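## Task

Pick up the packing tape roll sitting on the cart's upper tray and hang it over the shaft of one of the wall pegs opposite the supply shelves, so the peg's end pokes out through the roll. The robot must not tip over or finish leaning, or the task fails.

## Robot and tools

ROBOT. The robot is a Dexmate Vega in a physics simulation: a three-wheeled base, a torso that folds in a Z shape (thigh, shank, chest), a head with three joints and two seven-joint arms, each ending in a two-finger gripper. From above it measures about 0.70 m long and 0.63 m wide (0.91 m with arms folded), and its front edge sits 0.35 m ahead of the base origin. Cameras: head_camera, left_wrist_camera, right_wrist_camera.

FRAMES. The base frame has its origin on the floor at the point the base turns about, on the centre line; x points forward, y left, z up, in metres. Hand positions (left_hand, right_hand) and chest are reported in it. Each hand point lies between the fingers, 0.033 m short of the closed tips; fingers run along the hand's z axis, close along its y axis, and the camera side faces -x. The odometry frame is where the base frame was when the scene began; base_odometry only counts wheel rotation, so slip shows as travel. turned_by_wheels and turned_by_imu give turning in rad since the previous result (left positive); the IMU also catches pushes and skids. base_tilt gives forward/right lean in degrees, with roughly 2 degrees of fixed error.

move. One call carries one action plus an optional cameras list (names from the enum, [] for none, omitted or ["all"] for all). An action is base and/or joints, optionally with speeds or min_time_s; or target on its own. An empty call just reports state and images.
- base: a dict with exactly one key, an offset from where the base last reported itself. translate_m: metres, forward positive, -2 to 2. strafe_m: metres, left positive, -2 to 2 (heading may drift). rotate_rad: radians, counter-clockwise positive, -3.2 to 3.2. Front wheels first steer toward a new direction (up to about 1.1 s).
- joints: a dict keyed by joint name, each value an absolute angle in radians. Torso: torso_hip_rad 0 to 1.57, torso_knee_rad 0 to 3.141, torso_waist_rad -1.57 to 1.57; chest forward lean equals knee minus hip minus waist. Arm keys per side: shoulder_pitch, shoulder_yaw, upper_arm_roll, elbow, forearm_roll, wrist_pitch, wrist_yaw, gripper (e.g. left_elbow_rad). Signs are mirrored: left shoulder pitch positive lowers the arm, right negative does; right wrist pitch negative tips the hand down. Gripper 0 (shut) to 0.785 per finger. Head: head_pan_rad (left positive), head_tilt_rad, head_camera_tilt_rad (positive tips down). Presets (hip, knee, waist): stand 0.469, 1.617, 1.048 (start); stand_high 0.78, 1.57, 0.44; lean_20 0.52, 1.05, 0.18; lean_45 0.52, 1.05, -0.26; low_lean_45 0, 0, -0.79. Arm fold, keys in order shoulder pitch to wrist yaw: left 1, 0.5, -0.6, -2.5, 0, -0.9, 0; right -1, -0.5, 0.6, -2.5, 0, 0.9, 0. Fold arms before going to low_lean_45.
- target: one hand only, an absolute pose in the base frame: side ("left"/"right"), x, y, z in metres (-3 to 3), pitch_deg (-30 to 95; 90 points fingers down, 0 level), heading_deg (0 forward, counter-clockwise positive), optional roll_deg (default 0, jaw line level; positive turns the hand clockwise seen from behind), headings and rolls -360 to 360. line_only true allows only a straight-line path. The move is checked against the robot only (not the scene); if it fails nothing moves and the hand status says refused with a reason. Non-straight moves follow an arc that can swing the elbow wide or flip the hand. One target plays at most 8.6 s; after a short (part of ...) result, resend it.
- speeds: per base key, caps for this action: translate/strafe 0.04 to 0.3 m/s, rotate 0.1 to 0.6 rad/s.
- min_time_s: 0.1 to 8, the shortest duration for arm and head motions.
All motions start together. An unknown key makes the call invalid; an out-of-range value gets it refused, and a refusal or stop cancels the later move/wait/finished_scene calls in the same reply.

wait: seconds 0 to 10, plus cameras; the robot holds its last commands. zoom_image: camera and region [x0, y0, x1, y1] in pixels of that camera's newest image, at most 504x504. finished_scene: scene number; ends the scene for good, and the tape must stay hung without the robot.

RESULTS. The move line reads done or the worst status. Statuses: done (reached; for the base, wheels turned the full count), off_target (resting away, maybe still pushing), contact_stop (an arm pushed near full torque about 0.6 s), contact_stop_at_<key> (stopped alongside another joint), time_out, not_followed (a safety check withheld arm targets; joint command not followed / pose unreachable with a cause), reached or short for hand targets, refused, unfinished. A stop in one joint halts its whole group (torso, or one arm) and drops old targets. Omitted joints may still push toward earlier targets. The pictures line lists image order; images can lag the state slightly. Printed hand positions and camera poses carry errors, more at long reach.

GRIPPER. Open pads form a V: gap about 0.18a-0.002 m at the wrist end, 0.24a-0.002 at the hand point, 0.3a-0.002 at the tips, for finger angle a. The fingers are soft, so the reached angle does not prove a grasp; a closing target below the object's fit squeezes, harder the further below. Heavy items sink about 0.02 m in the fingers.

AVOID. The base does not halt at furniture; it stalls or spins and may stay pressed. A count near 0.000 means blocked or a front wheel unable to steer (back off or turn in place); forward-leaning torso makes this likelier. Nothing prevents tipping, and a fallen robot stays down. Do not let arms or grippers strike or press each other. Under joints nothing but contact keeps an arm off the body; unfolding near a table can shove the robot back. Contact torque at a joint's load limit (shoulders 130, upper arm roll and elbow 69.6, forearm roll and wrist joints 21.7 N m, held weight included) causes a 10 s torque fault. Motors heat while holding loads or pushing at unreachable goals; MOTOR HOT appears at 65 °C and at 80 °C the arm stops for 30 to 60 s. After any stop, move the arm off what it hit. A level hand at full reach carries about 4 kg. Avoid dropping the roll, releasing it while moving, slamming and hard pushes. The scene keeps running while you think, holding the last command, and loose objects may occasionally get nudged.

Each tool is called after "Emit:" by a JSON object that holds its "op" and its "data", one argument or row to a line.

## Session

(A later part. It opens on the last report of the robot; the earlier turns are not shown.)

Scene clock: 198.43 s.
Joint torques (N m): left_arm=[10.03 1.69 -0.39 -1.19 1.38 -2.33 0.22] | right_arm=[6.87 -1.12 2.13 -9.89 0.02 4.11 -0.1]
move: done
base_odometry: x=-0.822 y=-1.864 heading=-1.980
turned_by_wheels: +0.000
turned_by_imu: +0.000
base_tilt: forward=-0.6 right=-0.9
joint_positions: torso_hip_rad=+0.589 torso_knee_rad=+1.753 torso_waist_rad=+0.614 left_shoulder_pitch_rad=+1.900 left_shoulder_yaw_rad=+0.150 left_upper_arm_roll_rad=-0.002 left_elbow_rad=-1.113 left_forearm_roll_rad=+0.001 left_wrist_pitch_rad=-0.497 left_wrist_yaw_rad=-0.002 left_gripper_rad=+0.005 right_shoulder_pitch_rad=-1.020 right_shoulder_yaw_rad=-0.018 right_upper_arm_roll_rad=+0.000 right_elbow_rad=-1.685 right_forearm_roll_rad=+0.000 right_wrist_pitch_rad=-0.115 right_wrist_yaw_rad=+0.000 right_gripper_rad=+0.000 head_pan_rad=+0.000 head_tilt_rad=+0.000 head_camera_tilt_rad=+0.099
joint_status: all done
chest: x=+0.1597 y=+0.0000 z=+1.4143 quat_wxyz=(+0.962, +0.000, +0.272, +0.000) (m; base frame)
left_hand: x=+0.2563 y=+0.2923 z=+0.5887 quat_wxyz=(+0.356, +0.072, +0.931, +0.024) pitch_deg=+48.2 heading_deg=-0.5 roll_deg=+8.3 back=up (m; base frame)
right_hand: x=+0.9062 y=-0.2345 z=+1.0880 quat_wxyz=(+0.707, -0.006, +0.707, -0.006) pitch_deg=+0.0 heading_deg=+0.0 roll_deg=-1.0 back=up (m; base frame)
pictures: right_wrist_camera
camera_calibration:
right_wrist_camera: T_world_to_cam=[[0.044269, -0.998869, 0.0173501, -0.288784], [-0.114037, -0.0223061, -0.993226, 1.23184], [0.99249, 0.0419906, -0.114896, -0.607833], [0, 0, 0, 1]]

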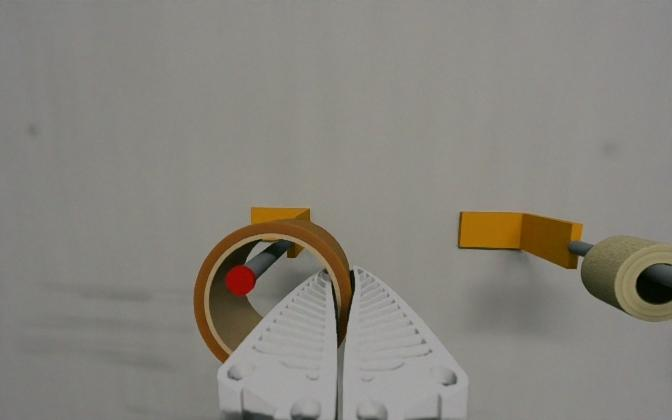

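Emit:
{"op": "move", "data": {
  "joints": {"right_shoulder_yaw_rad":-0.007},
  "cameras": []
}}

Emit:
{"op": "move", "data": {
  "joints": {"torso_hip_rad":0.574,"torso_knee_rad":1.729,"torso_waist_rad":0.605},
  "cameras": ["right_wrist_camera"]
}}

Emit:
{"op": "zoom_image", "data": {
  "camera": "right_wrist_camera",
  "region": [180, 180, 400, 400]
}}

Scene clock: 204.07 s.
Joint torques (N m): left_arm=[8.2 2.14 -0.8 -1.5 -0.11 -1.92 0.67] | right_arm=[8.51 3.22 1.73 -8.44 0.02 3.22 -0.1]
move: done
base_odometry: x=-0.822 y=-1.864 heading=-1.980
turned_by_wheels: +0.000
turned_by_imu: +0.000
base_tilt: forward=-0.5 right=-0.8
joint_positions: torso_hip_rad=+0.589 torso_knee_rad=+1.753 torso_waist_rad=+0.614 left_shoulder_pitch_rad=+1.900 left_shoulder_yaw_rad=+0.150 left_upper_arm_roll_rad=-0.002 left_elbow_rad=-1.113 left_forearm_roll_rad=+0.001 left_wrist_pitch_rad=-0.497 left_wrist_yaw_rad=-0.002 left_gripper_rad=+0.005 right_shoulder_pitch_rad=-1.020 right_shoulder_yaw_rad=-0.011 right_upper_arm_roll_rad=+0.000 right_elbow_rad=-1.685 right_forearm_roll_rad=+0.000 right_wrist_pitch_rad=-0.115 right_wrist_yaw_rad=+0.000 right_gripper_rad=+0.000 head_pan_rad=+0.000 head_tilt_rad=+0.000 head_camera_tilt_rad=+0.099
joint_status: all done
chest: x=+0.1597 y=+0.0000 z=+1.4143 quat_wxyz=(+0.962, +0.000, +0.272, +0.000) (m; base frame)
left_hand: x=+0.2563 y=+0.2923 z=+0.5887 quat_wxyz=(+0.356, +0.072, +0.931, +0.024) pitch_deg=+48.2 heading_deg=-0.5 roll_deg=+8.3 back=up (m; base frame)
right_hand: x=+0.9062 y=-0.2326 z=+1.0880 quat_wxyz=(+0.707, -0.004, +0.707, -0.004) pitch_deg=+0.0 heading_deg=+0.0 roll_deg=-0.7 back=up (m; base frame)
pictures: none

Scene clock: 204.93 s.
Joint torques (N m): left_arm=[9.06 2.41 -0.81 -1.51 0.1 -2.01 0.34] | right_arm=[8.04 2.56 1.43 -8.1 -0.01 3.52 0.09]
move: done
base_odometry: x=-0.822 y=-1.864 heading=-1.980
turned_by_wheels: +0.000
turned_by_imu: +0.000
base_tilt: forward=-0.4 right=-0.7
joint_positions: torso_hip_rad=+0.574 torso_knee_rad=+1.729 torso_waist_rad=+0.605 left_shoulder_pitch_rad=+1.900 left_shoulder_yaw_rad=+0.150 left_upper_arm_roll_rad=-0.002 left_elbow_rad=-1.113 left_forearm_roll_rad=+0.001 left_wrist_pitch_rad=-0.497 left_wrist_yaw_rad=-0.002 left_gripper_rad=+0.005 right_shoulder_pitch_rad=-1.020 right_shoulder_yaw_rad=-0.008 right_upper_arm_roll_rad=+0.000 right_elbow_rad=-1.685 right_forearm_roll_rad=+0.000 right_wrist_pitch_rad=-0.115 right_wrist_yaw_rad=+0.000 right_gripper_rad=+0.000 head_pan_rad=+0.000 head_tilt_rad=+0.000 head_camera_tilt_rad=+0.099
joint_status: all done
chest: x=+0.1603 y=+0.0000 z=+1.4093 quat_wxyz=(+0.962, +0.000, +0.272, +0.000) (m; base frame)
left_hand: x=+0.2569 y=+0.2923 z=+0.5837 quat_wxyz=(+0.356, +0.072, +0.931, +0.024) pitch_deg=+48.2 heading_deg=-0.5 roll_deg=+8.3 back=up (m; base frame)
right_hand: x=+0.9068 y=-0.2315 z=+1.0830 quat_wxyz=(+0.707, -0.003, +0.707, -0.003) pitch_deg=+0.0 heading_deg=+0.0 roll_deg=-0.4 back=up (m; base frame)
pictures: right_wrist_camera
camera_calibration:
right_wrist_camera: T_world_to_cam=[[0.0442796, -0.998994, 0.00710666, -0.274728], [-0.114036, -0.0121215, -0.993403, 1.22957], [0.992489, 0.0431771, -0.114458, -0.609304], [0, 0, 0, 1]]

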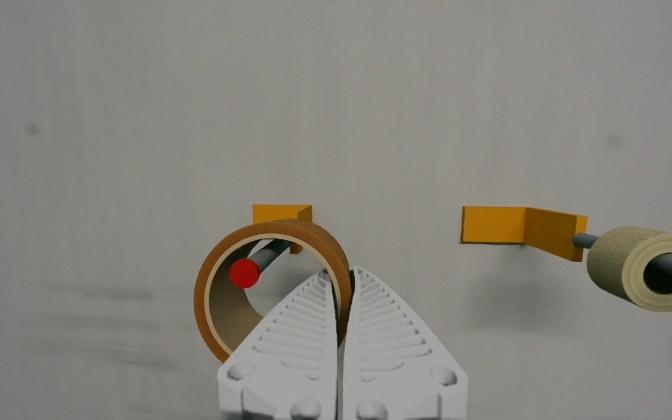

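Scaled by 2.291 from the camera's 672x420 image, which has a finer 960x600 frame.

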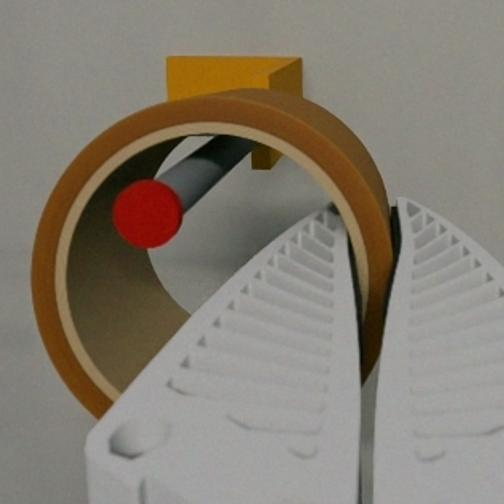

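Emit:
{"op": "move", "data": {
  "joints": {"torso_hip_rad":0.562,"torso_knee_rad":1.710,"torso_waist_rad":0.598},
  "cameras": ["right_wrist_camera"]
}}

Emit:
{"op": "zoom_image", "data": {
  "camera": "right_wrist_camera",
  "region": [180, 180, 400, 400]
}}

Scene clock: 208.43 s.
Joint torques (N m): left_arm=[7.65 -0.05 -1.15 -3.82 -0.57 -3.22 0.17] | right_arm=[7.12 3.58 1.99 -9.36 -0.09 3.92 -0.05]
move: done
base_odometry: x=-0.822 y=-1.864 heading=-1.980
turned_by_wheels: +0.000
turned_by_imu: +0.000
base_tilt: forward=-0.7 right=-0.8
joint_positions: torso_hip_rad=+0.562 torso_knee_rad=+1.710 torso_waist_rad=+0.598 left_shoulder_pitch_rad=+1.900 left_shoulder_yaw_rad=+0.150 left_upper_arm_roll_rad=-0.002 left_elbow_rad=-1.113 left_forearm_roll_rad=+0.001 left_wrist_pitch_rad=-0.497 left_wrist_yaw_rad=-0.002 left_gripper_rad=+0.005 right_shoulder_pitch_rad=-1.020 right_shoulder_yaw_rad=-0.007 right_upper_arm_roll_rad=+0.000 right_elbow_rad=-1.685 right_forearm_roll_rad=+0.000 right_wrist_pitch_rad=-0.115 right_wrist_yaw_rad=+0.000 right_gripper_rad=+0.000 head_pan_rad=+0.000 head_tilt_rad=+0.000 head_camera_tilt_rad=+0.099
joint_status: all done
chest: x=+0.1608 y=+0.0000 z=+1.4053 quat_wxyz=(+0.962, +0.000, +0.272, +0.000) (m; base frame)
left_hand: x=+0.2574 y=+0.2923 z=+0.5797 quat_wxyz=(+0.356, +0.072, +0.931, +0.024) pitch_deg=+48.2 heading_deg=-0.5 roll_deg=+8.3 back=up (m; base frame)
right_hand: x=+0.9073 y=-0.2314 z=+1.0790 quat_wxyz=(+0.707, -0.003, +0.707, -0.002) pitch_deg=+0.0 heading_deg=+0.0 roll_deg=-0.4 back=up (m; base frame)
pictures: right_wrist_camera
camera_calibration:
right_wrist_camera: T_world_to_cam=[[0.0442803, -0.998998, 0.00656516, -0.273983], [-0.114036, -0.011583, -0.993409, 1.22577], [0.992489, 0.0432398, -0.114435, -0.610281], [0, 0, 0, 1]]

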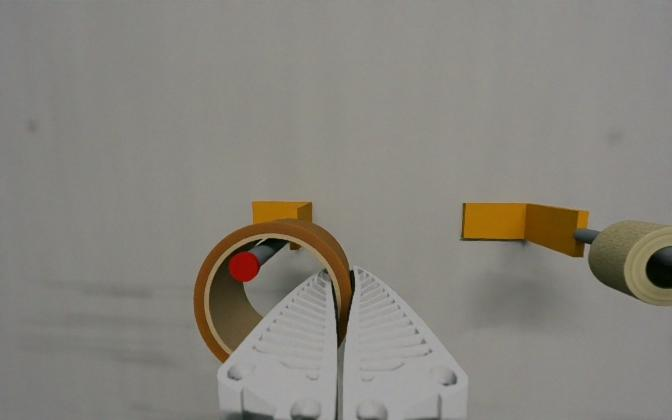

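Scaled by 2.291 from the camera's 672x420 image, which has a finer 960x600 frame.

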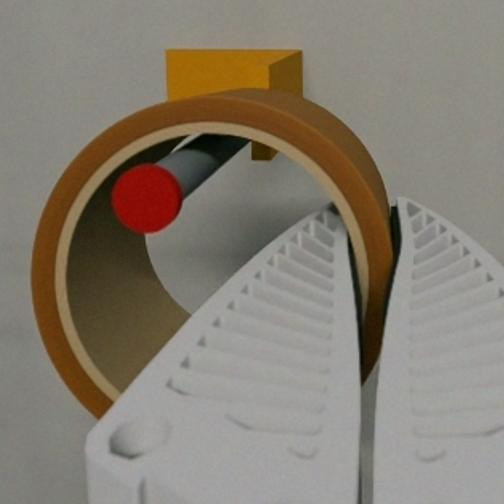

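Emit:
{"op": "move", "data": {
  "joints": {"torso_hip_rad":0.550,"torso_knee_rad":1.691,"torso_waist_rad":0.591},
  "cameras": ["right_wrist_camera"]
}}

Emit:
{"op": "zoom_image", "data": {
  "camera": "right_wrist_camera",
  "region": [180, 180, 400, 400]
}}

Scene clock: 211.47 s.
Joint torques (N m): left_arm=[8.94 1.59 -1.14 -3.04 0.19 -1.63 0.56] | right_arm=[8.46 3.72 1.86 -7.92 0.04 2.22 -0.03]
move: done
base_odometry: x=-0.822 y=-1.864 heading=-1.980
turned_by_wheels: +0.000
turned_by_imu: +0.000
base_tilt: forward=-0.6 right=-0.9
joint_positions: torso_hip_rad=+0.550 torso_knee_rad=+1.691 torso_waist_rad=+0.591 left_shoulder_pitch_rad=+1.900 left_shoulder_yaw_rad=+0.150 left_upper_arm_roll_rad=-0.002 left_elbow_rad=-1.113 left_forearm_roll_rad=+0.001 left_wrist_pitch_rad=-0.497 left_wrist_yaw_rad=-0.002 left_gripper_rad=+0.005 right_shoulder_pitch_rad=-1.020 right_shoulder_yaw_rad=-0.007 right_upper_arm_roll_rad=+0.000 right_elbow_rad=-1.685 right_forearm_roll_rad=+0.000 right_wrist_pitch_rad=-0.115 right_wrist_yaw_rad=+0.000 right_gripper_rad=+0.000 head_pan_rad=+0.000 head_tilt_rad=+0.000 head_camera_tilt_rad=+0.099
joint_status: all done
chest: x=+0.1612 y=+0.0000 z=+1.4012 quat_wxyz=(+0.962, +0.000, +0.272, +0.000) (m; base frame)
left_hand: x=+0.2578 y=+0.2923 z=+0.5756 quat_wxyz=(+0.356, +0.072, +0.931, +0.024) pitch_deg=+48.2 heading_deg=-0.5 roll_deg=+8.3 back=up (m; base frame)
right_hand: x=+0.9077 y=-0.2314 z=+1.0751 quat_wxyz=(+0.707, -0.003, +0.707, -0.002) pitch_deg=+0.0 heading_deg=+0.0 roll_deg=-0.4 back=up (m; base frame)
pictures: right_wrist_camera
camera_calibration:
right_wrist_camera: T_world_to_cam=[[0.0442919, -0.998997, 0.00655776, -0.273971], [-0.113859, -0.0115693, -0.993429, 1.22175], [0.992509, 0.0432542, -0.114258, -0.611389], [0, 0, 0, 1]]

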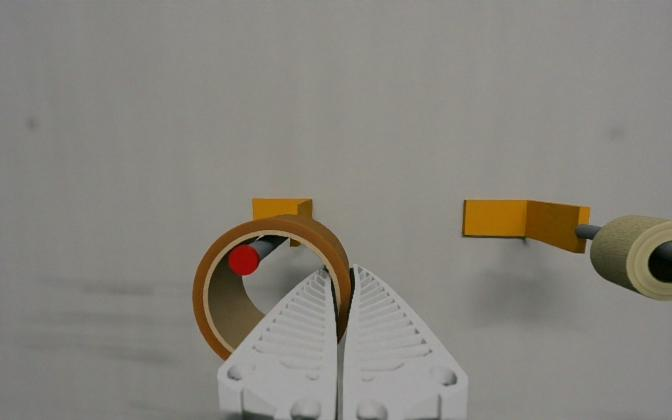

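Scaled by 2.291 from the camera's 672x420 image, which has a finer 960x600 frame.

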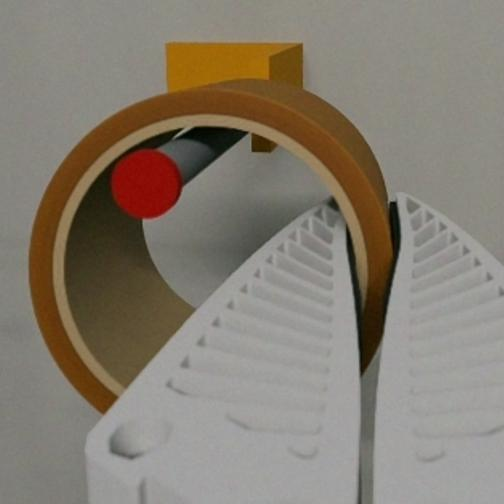

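Contact: roll shifted up. Release.

Emit:
{"op": "move", "data": {
  "joints": {"right_gripper_rad":0.06},
  "cameras": ["right_wrist_camera"]
}}

Emit:
{"op": "move", "data": {
  "joints": {"right_gripper_rad":0.12},
  "cameras": ["right_wrist_camera"]
}}

Scene clock: 214.20 s.
Joint torques (N m): left_arm=[9.45 1.26 0.13 0.55 -0.34 -2.17 0.21] | right_arm=[6.49 3.19 2.11 -8.97 -0.03 3.04 -0.12]
move: done
base_odometry: x=-0.822 y=-1.864 heading=-1.980
turned_by_wheels: +0.000
turned_by_imu: +0.000
base_tilt: forward=-0.5 right=-0.7
joint_positions: torso_hip_rad=+0.550 torso_knee_rad=+1.691 torso_waist_rad=+0.591 left_shoulder_pitch_rad=+1.900 left_shoulder_yaw_rad=+0.150 left_upper_arm_roll_rad=-0.002 left_elbow_rad=-1.113 left_forearm_roll_rad=+0.001 left_wrist_pitch_rad=-0.497 left_wrist_yaw_rad=-0.002 left_gripper_rad=+0.005 right_shoulder_pitch_rad=-1.020 right_shoulder_yaw_rad=-0.007 right_upper_arm_roll_rad=+0.000 right_elbow_rad=-1.685 right_forearm_roll_rad=+0.000 right_wrist_pitch_rad=-0.115 right_wrist_yaw_rad=+0.000 right_gripper_rad=+0.060 head_pan_rad=+0.000 head_tilt_rad=+0.000 head_camera_tilt_rad=+0.099
joint_status: all done
chest: x=+0.1612 y=+0.0000 z=+1.4012 quat_wxyz=(+0.962, +0.000, +0.272, +0.000) (m; base frame)
left_hand: x=+0.2578 y=+0.2923 z=+0.5756 quat_wxyz=(+0.356, +0.072, +0.931, +0.024) pitch_deg=+48.2 heading_deg=-0.5 roll_deg=+8.3 back=up (m; base frame)
right_hand: x=+0.9077 y=-0.2314 z=+1.0751 quat_wxyz=(+0.707, -0.003, +0.707, -0.002) pitch_deg=+0.0 heading_deg=+0.0 roll_deg=-0.4 back=up (m; base frame)
pictures: right_wrist_camera
camera_calibration:
right_wrist_camera: T_world_to_cam=[[0.0442923, -0.998997, 0.00655767, -0.27397], [-0.113852, -0.011569, -0.99343, 1.22175], [0.99251, 0.0432547, -0.114251, -0.611394], [0, 0, 0, 1]]

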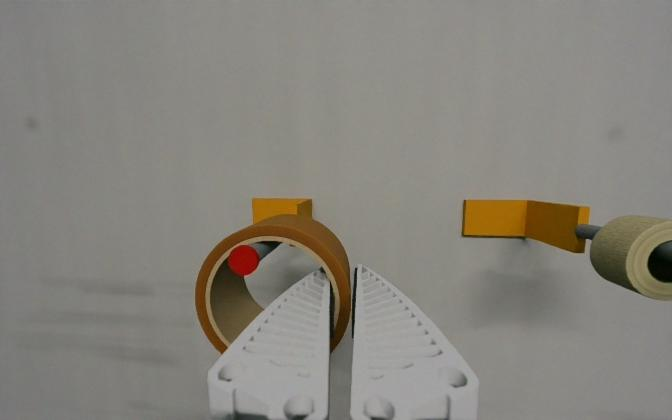

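Scene clock: 214.70 s.
Joint torques (N m): left_arm=[9.54 0.47 -0.48 -2.15 -0.65 -1.71 -0.44] | right_arm=[6.53 3.53 1.66 -8.58 -0.01 2.99 -0.21]
move: done
base_odometry: x=-0.822 y=-1.864 heading=-1.980
turned_by_wheels: +0.000
turned_by_imu: +0.000
base_tilt: forward=-0.4 right=-0.8
joint_positions: torso_hip_rad=+0.550 torso_knee_rad=+1.691 torso_waist_rad=+0.591 left_shoulder_pitch_rad=+1.900 left_shoulder_yaw_rad=+0.150 left_upper_arm_roll_rad=-0.002 left_elbow_rad=-1.113 left_forearm_roll_rad=+0.001 left_wrist_pitch_rad=-0.497 left_wrist_yaw_rad=-0.002 left_gripper_rad=+0.005 right_shoulder_pitch_rad=-1.020 right_shoulder_yaw_rad=-0.007 right_upper_arm_roll_rad=+0.000 right_elbow_rad=-1.685 right_forearm_roll_rad=+0.000 right_wrist_pitch_rad=-0.115 right_wrist_yaw_rad=+0.000 right_gripper_rad=+0.120 head_pan_rad=+0.000 head_tilt_rad=+0.000 head_camera_tilt_rad=+0.099
joint_status: all done
chest: x=+0.1612 y=+0.0000 z=+1.4012 quat_wxyz=(+0.962, +0.000, +0.272, +0.000) (m; base frame)
left_hand: x=+0.2578 y=+0.2923 z=+0.5756 quat_wxyz=(+0.356, +0.072, +0.931, +0.024) pitch_deg=+48.2 heading_deg=-0.5 roll_deg=+8.3 back=up (m; base frame)
right_hand: x=+0.9077 y=-0.2314 z=+1.0751 quat_wxyz=(+0.707, -0.003, +0.707, -0.002) pitch_deg=+0.0 heading_deg=+0.0 roll_deg=-0.4 back=up (m; base frame)
pictures: right_wrist_camera
camera_calibration:
right_wrist_camera: T_world_to_cam=[[0.0442921, -0.998997, 0.00655758, -0.27397], [-0.113852, -0.0115689, -0.99343, 1.22175], [0.99251, 0.0432546, -0.114251, -0.611394], [0, 0, 0, 1]]

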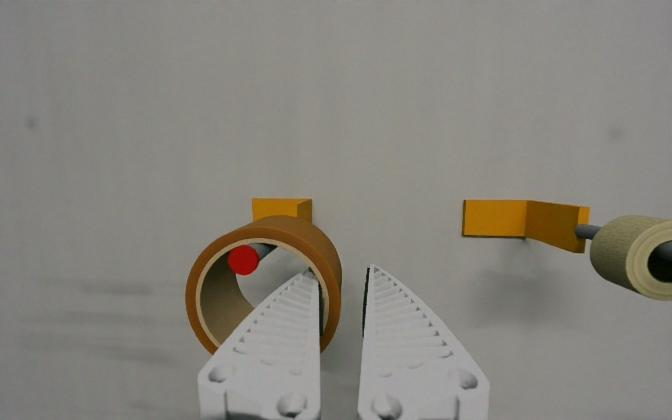

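Emit:
{"op": "move", "data": {
  "joints": {"right_shoulder_yaw_rad":0.003},
  "cameras": ["right_wrist_camera"]
}}

Emit:
{"op": "move", "data": {
  "base": {"translate_m":-0.04},
  "speeds": {"translate_m":0.04},
  "cameras": ["right_wrist_camera"]
}}

Scene clock: 221.17 s.
Joint torques (N m): left_arm=[10.07 2.49 -2.28 -1.51 0.28 -0.53 0.69] | right_arm=[7.44 4.09 1.44 -8.18 -0.04 2.94 -0.16]
move: done
base_odometry: x=-0.822 y=-1.864 heading=-1.980
turned_by_wheels: +0.000
turned_by_imu: +0.000
base_tilt: forward=-0.5 right=-0.8
joint_positions: torso_hip_rad=+0.550 torso_knee_rad=+1.691 torso_waist_rad=+0.591 left_shoulder_pitch_rad=+1.900 left_shoulder_yaw_rad=+0.150 left_upper_arm_roll_rad=-0.002 left_elbow_rad=-1.113 left_forearm_roll_rad=+0.001 left_wrist_pitch_rad=-0.497 left_wrist_yaw_rad=-0.002 left_gripper_rad=+0.005 right_shoulder_pitch_rad=-1.020 right_shoulder_yaw_rad=-0.001 right_upper_arm_roll_rad=+0.000 right_elbow_rad=-1.685 right_forearm_roll_rad=+0.000 right_wrist_pitch_rad=-0.115 right_wrist_yaw_rad=+0.000 right_gripper_rad=+0.120 head_pan_rad=+0.000 head_tilt_rad=+0.000 head_camera_tilt_rad=+0.099
joint_status: all done
chest: x=+0.1612 y=+0.0000 z=+1.4012 quat_wxyz=(+0.962, +0.000, +0.272, +0.000) (m; base frame)
left_hand: x=+0.2578 y=+0.2923 z=+0.5756 quat_wxyz=(+0.356, +0.072, +0.931, +0.024) pitch_deg=+48.2 heading_deg=-0.5 roll_deg=+8.3 back=up (m; base frame)
right_hand: x=+0.9077 y=-0.2296 z=+1.0751 quat_wxyz=(+0.707, +0.000, +0.707, +0.000) pitch_deg=+0.0 heading_deg=+0.0 roll_deg=-0.1 back=up (m; base frame)
pictures: right_wrist_camera
camera_calibration:
right_wrist_camera: T_world_to_cam=[[0.0442991, -0.999018, 0.000378086, -0.265564], [-0.113849, -0.00542437, -0.993483, 1.22323], [0.99251, 0.0439674, -0.113978, -0.611599], [0, 0, 0, 1]]

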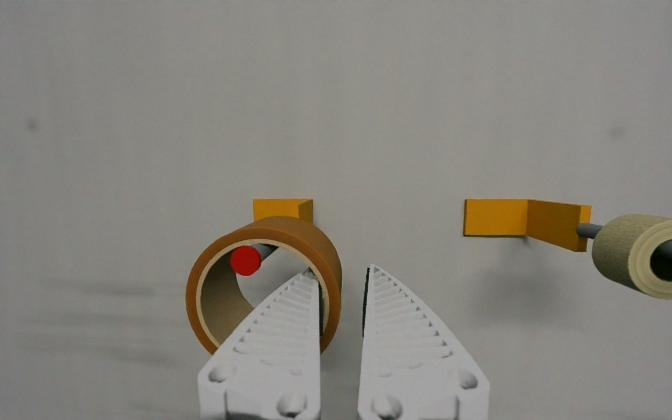

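Scene clock: 223.03 s.
Joint torques (N m): left_arm=[13.68 1.58 -0.08 -3.05 -0.86 -1.85 0.17] | right_arm=[7.02 4.1 1.83 -9.18 -0.16 3.06 -0.07]
move: done
base_odometry: x=-0.806 y=-1.828 heading=-1.979
turned_by_wheels: +0.001
turned_by_imu: +0.001
base_tilt: forward=-0.6 right=-0.7
base_status: done
joint_positions: torso_hip_rad=+0.550 torso_knee_rad=+1.691 torso_waist_rad=+0.591 left_shoulder_pitch_rad=+1.900 left_shoulder_yaw_rad=+0.150 left_upper_arm_roll_rad=-0.002 left_elbow_rad=-1.113 left_forearm_roll_rad=+0.001 left_wrist_pitch_rad=-0.497 left_wrist_yaw_rad=-0.002 left_gripper_rad=+0.005 right_shoulder_pitch_rad=-1.020 right_shoulder_yaw_rad=+0.003 right_upper_arm_roll_rad=+0.000 right_elbow_rad=-1.685 right_forearm_roll_rad=+0.000 right_wrist_pitch_rad=-0.115 right_wrist_yaw_rad=+0.000 right_gripper_rad=+0.120 head_pan_rad=+0.000 head_tilt_rad=+0.000 head_camera_tilt_rad=+0.099
chest: x=+0.1612 y=+0.0000 z=+1.4012 quat_wxyz=(+0.962, +0.000, +0.272, +0.000) (m; base frame)
left_hand: x=+0.2578 y=+0.2923 z=+0.5756 quat_wxyz=(+0.356, +0.072, +0.931, +0.024) pitch_deg=+48.2 heading_deg=-0.5 roll_deg=+8.3 back=up (m; base frame)
right_hand: x=+0.9077 y=-0.2285 z=+1.0750 quat_wxyz=(+0.707, +0.001, +0.707, +0.001) pitch_deg=+0.0 heading_deg=+0.0 roll_deg=+0.2 back=up (m; base frame)
pictures: right_wrist_camera
camera_calibration:
right_wrist_camera: T_world_to_cam=[[0.0442992, -0.999013, -0.00337347, -0.260455], [-0.113859, -0.00169399, -0.993496, 1.22409], [0.992509, 0.0443951, -0.113821, -0.611728], [0, 0, 0, 1]]

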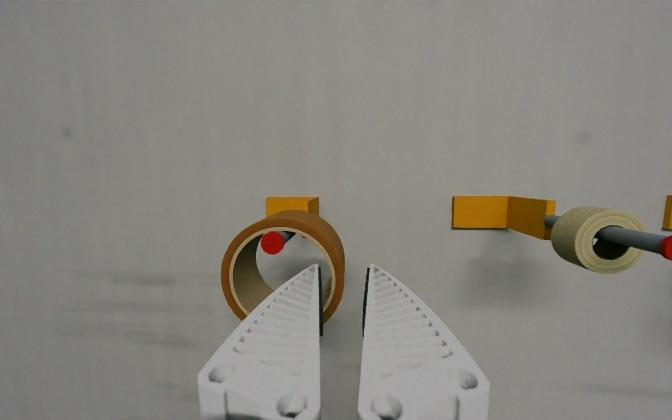

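Roll stays; good.

Emit:
{"op": "move", "data": {
  "base": {"translate_m":-0.25},
  "speeds": {"translate_m":0.12},
  "cameras": ["right_wrist_camera"]
}}

Emit:
{"op": "zoom_image", "data": {
  "camera": "right_wrist_camera",
  "region": [230, 120, 430, 300]
}}

Scene clock: 229.30 s.
Joint torques (N m): left_arm=[8.66 3.61 0.41 -1.93 -0.81 -2.57 0.16] | right_arm=[8 3.83 1.84 -7.91 0.04 2.99 0]
move: done
base_odometry: x=-0.707 y=-1.598 heading=-1.977
turned_by_wheels: +0.002
turned_by_imu: +0.003
base_tilt: forward=-0.5 right=-0.7
base_status: done
joint_positions: torso_hip_rad=+0.550 torso_knee_rad=+1.691 torso_waist_rad=+0.591 left_shoulder_pitch_rad=+1.900 left_shoulder_yaw_rad=+0.150 left_upper_arm_roll_rad=-0.002 left_elbow_rad=-1.113 left_forearm_roll_rad=+0.001 left_wrist_pitch_rad=-0.497 left_wrist_yaw_rad=-0.002 left_gripper_rad=+0.005 right_shoulder_pitch_rad=-1.020 right_shoulder_yaw_rad=+0.003 right_upper_arm_roll_rad=+0.000 right_elbow_rad=-1.685 right_forearm_roll_rad=+0.000 right_wrist_pitch_rad=-0.115 right_wrist_yaw_rad=+0.000 right_gripper_rad=+0.120 head_pan_rad=+0.000 head_tilt_rad=+0.000 head_camera_tilt_rad=+0.099
chest: x=+0.1612 y=+0.0000 z=+1.4012 quat_wxyz=(+0.962, +0.000, +0.272, +0.000) (m; base frame)
left_hand: x=+0.2578 y=+0.2923 z=+0.5756 quat_wxyz=(+0.356, +0.072, +0.931, +0.024) pitch_deg=+48.2 heading_deg=-0.5 roll_deg=+8.3 back=up (m; base frame)
right_hand: x=+0.9077 y=-0.2285 z=+1.0751 quat_wxyz=(+0.707, +0.001, +0.707, +0.001) pitch_deg=+0.0 heading_deg=+0.0 roll_deg=+0.2 back=up (m; base frame)
pictures: right_wrist_camera
camera_calibration:
right_wrist_camera: T_world_to_cam=[[0.044297, -0.999013, -0.00343454, -0.26037], [-0.113834, -0.00163191, -0.993498, 1.2241], [0.992512, 0.0444, -0.113794, -0.611737], [0, 0, 0, 1]]

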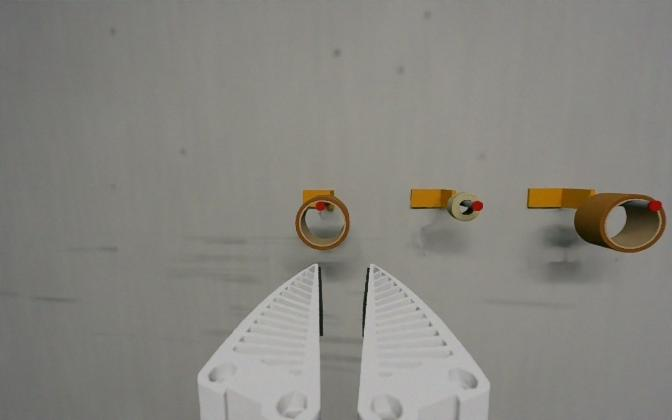

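Scaled by 2.520 from the camera's 672x420 image, which has a finer 960x600 frame.

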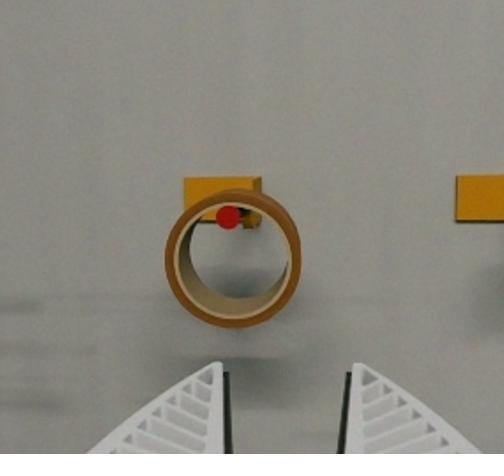

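Emit:
{"op": "finished_scene", "data": {
  "scene": 3
}}

The scene is finished: the task was done.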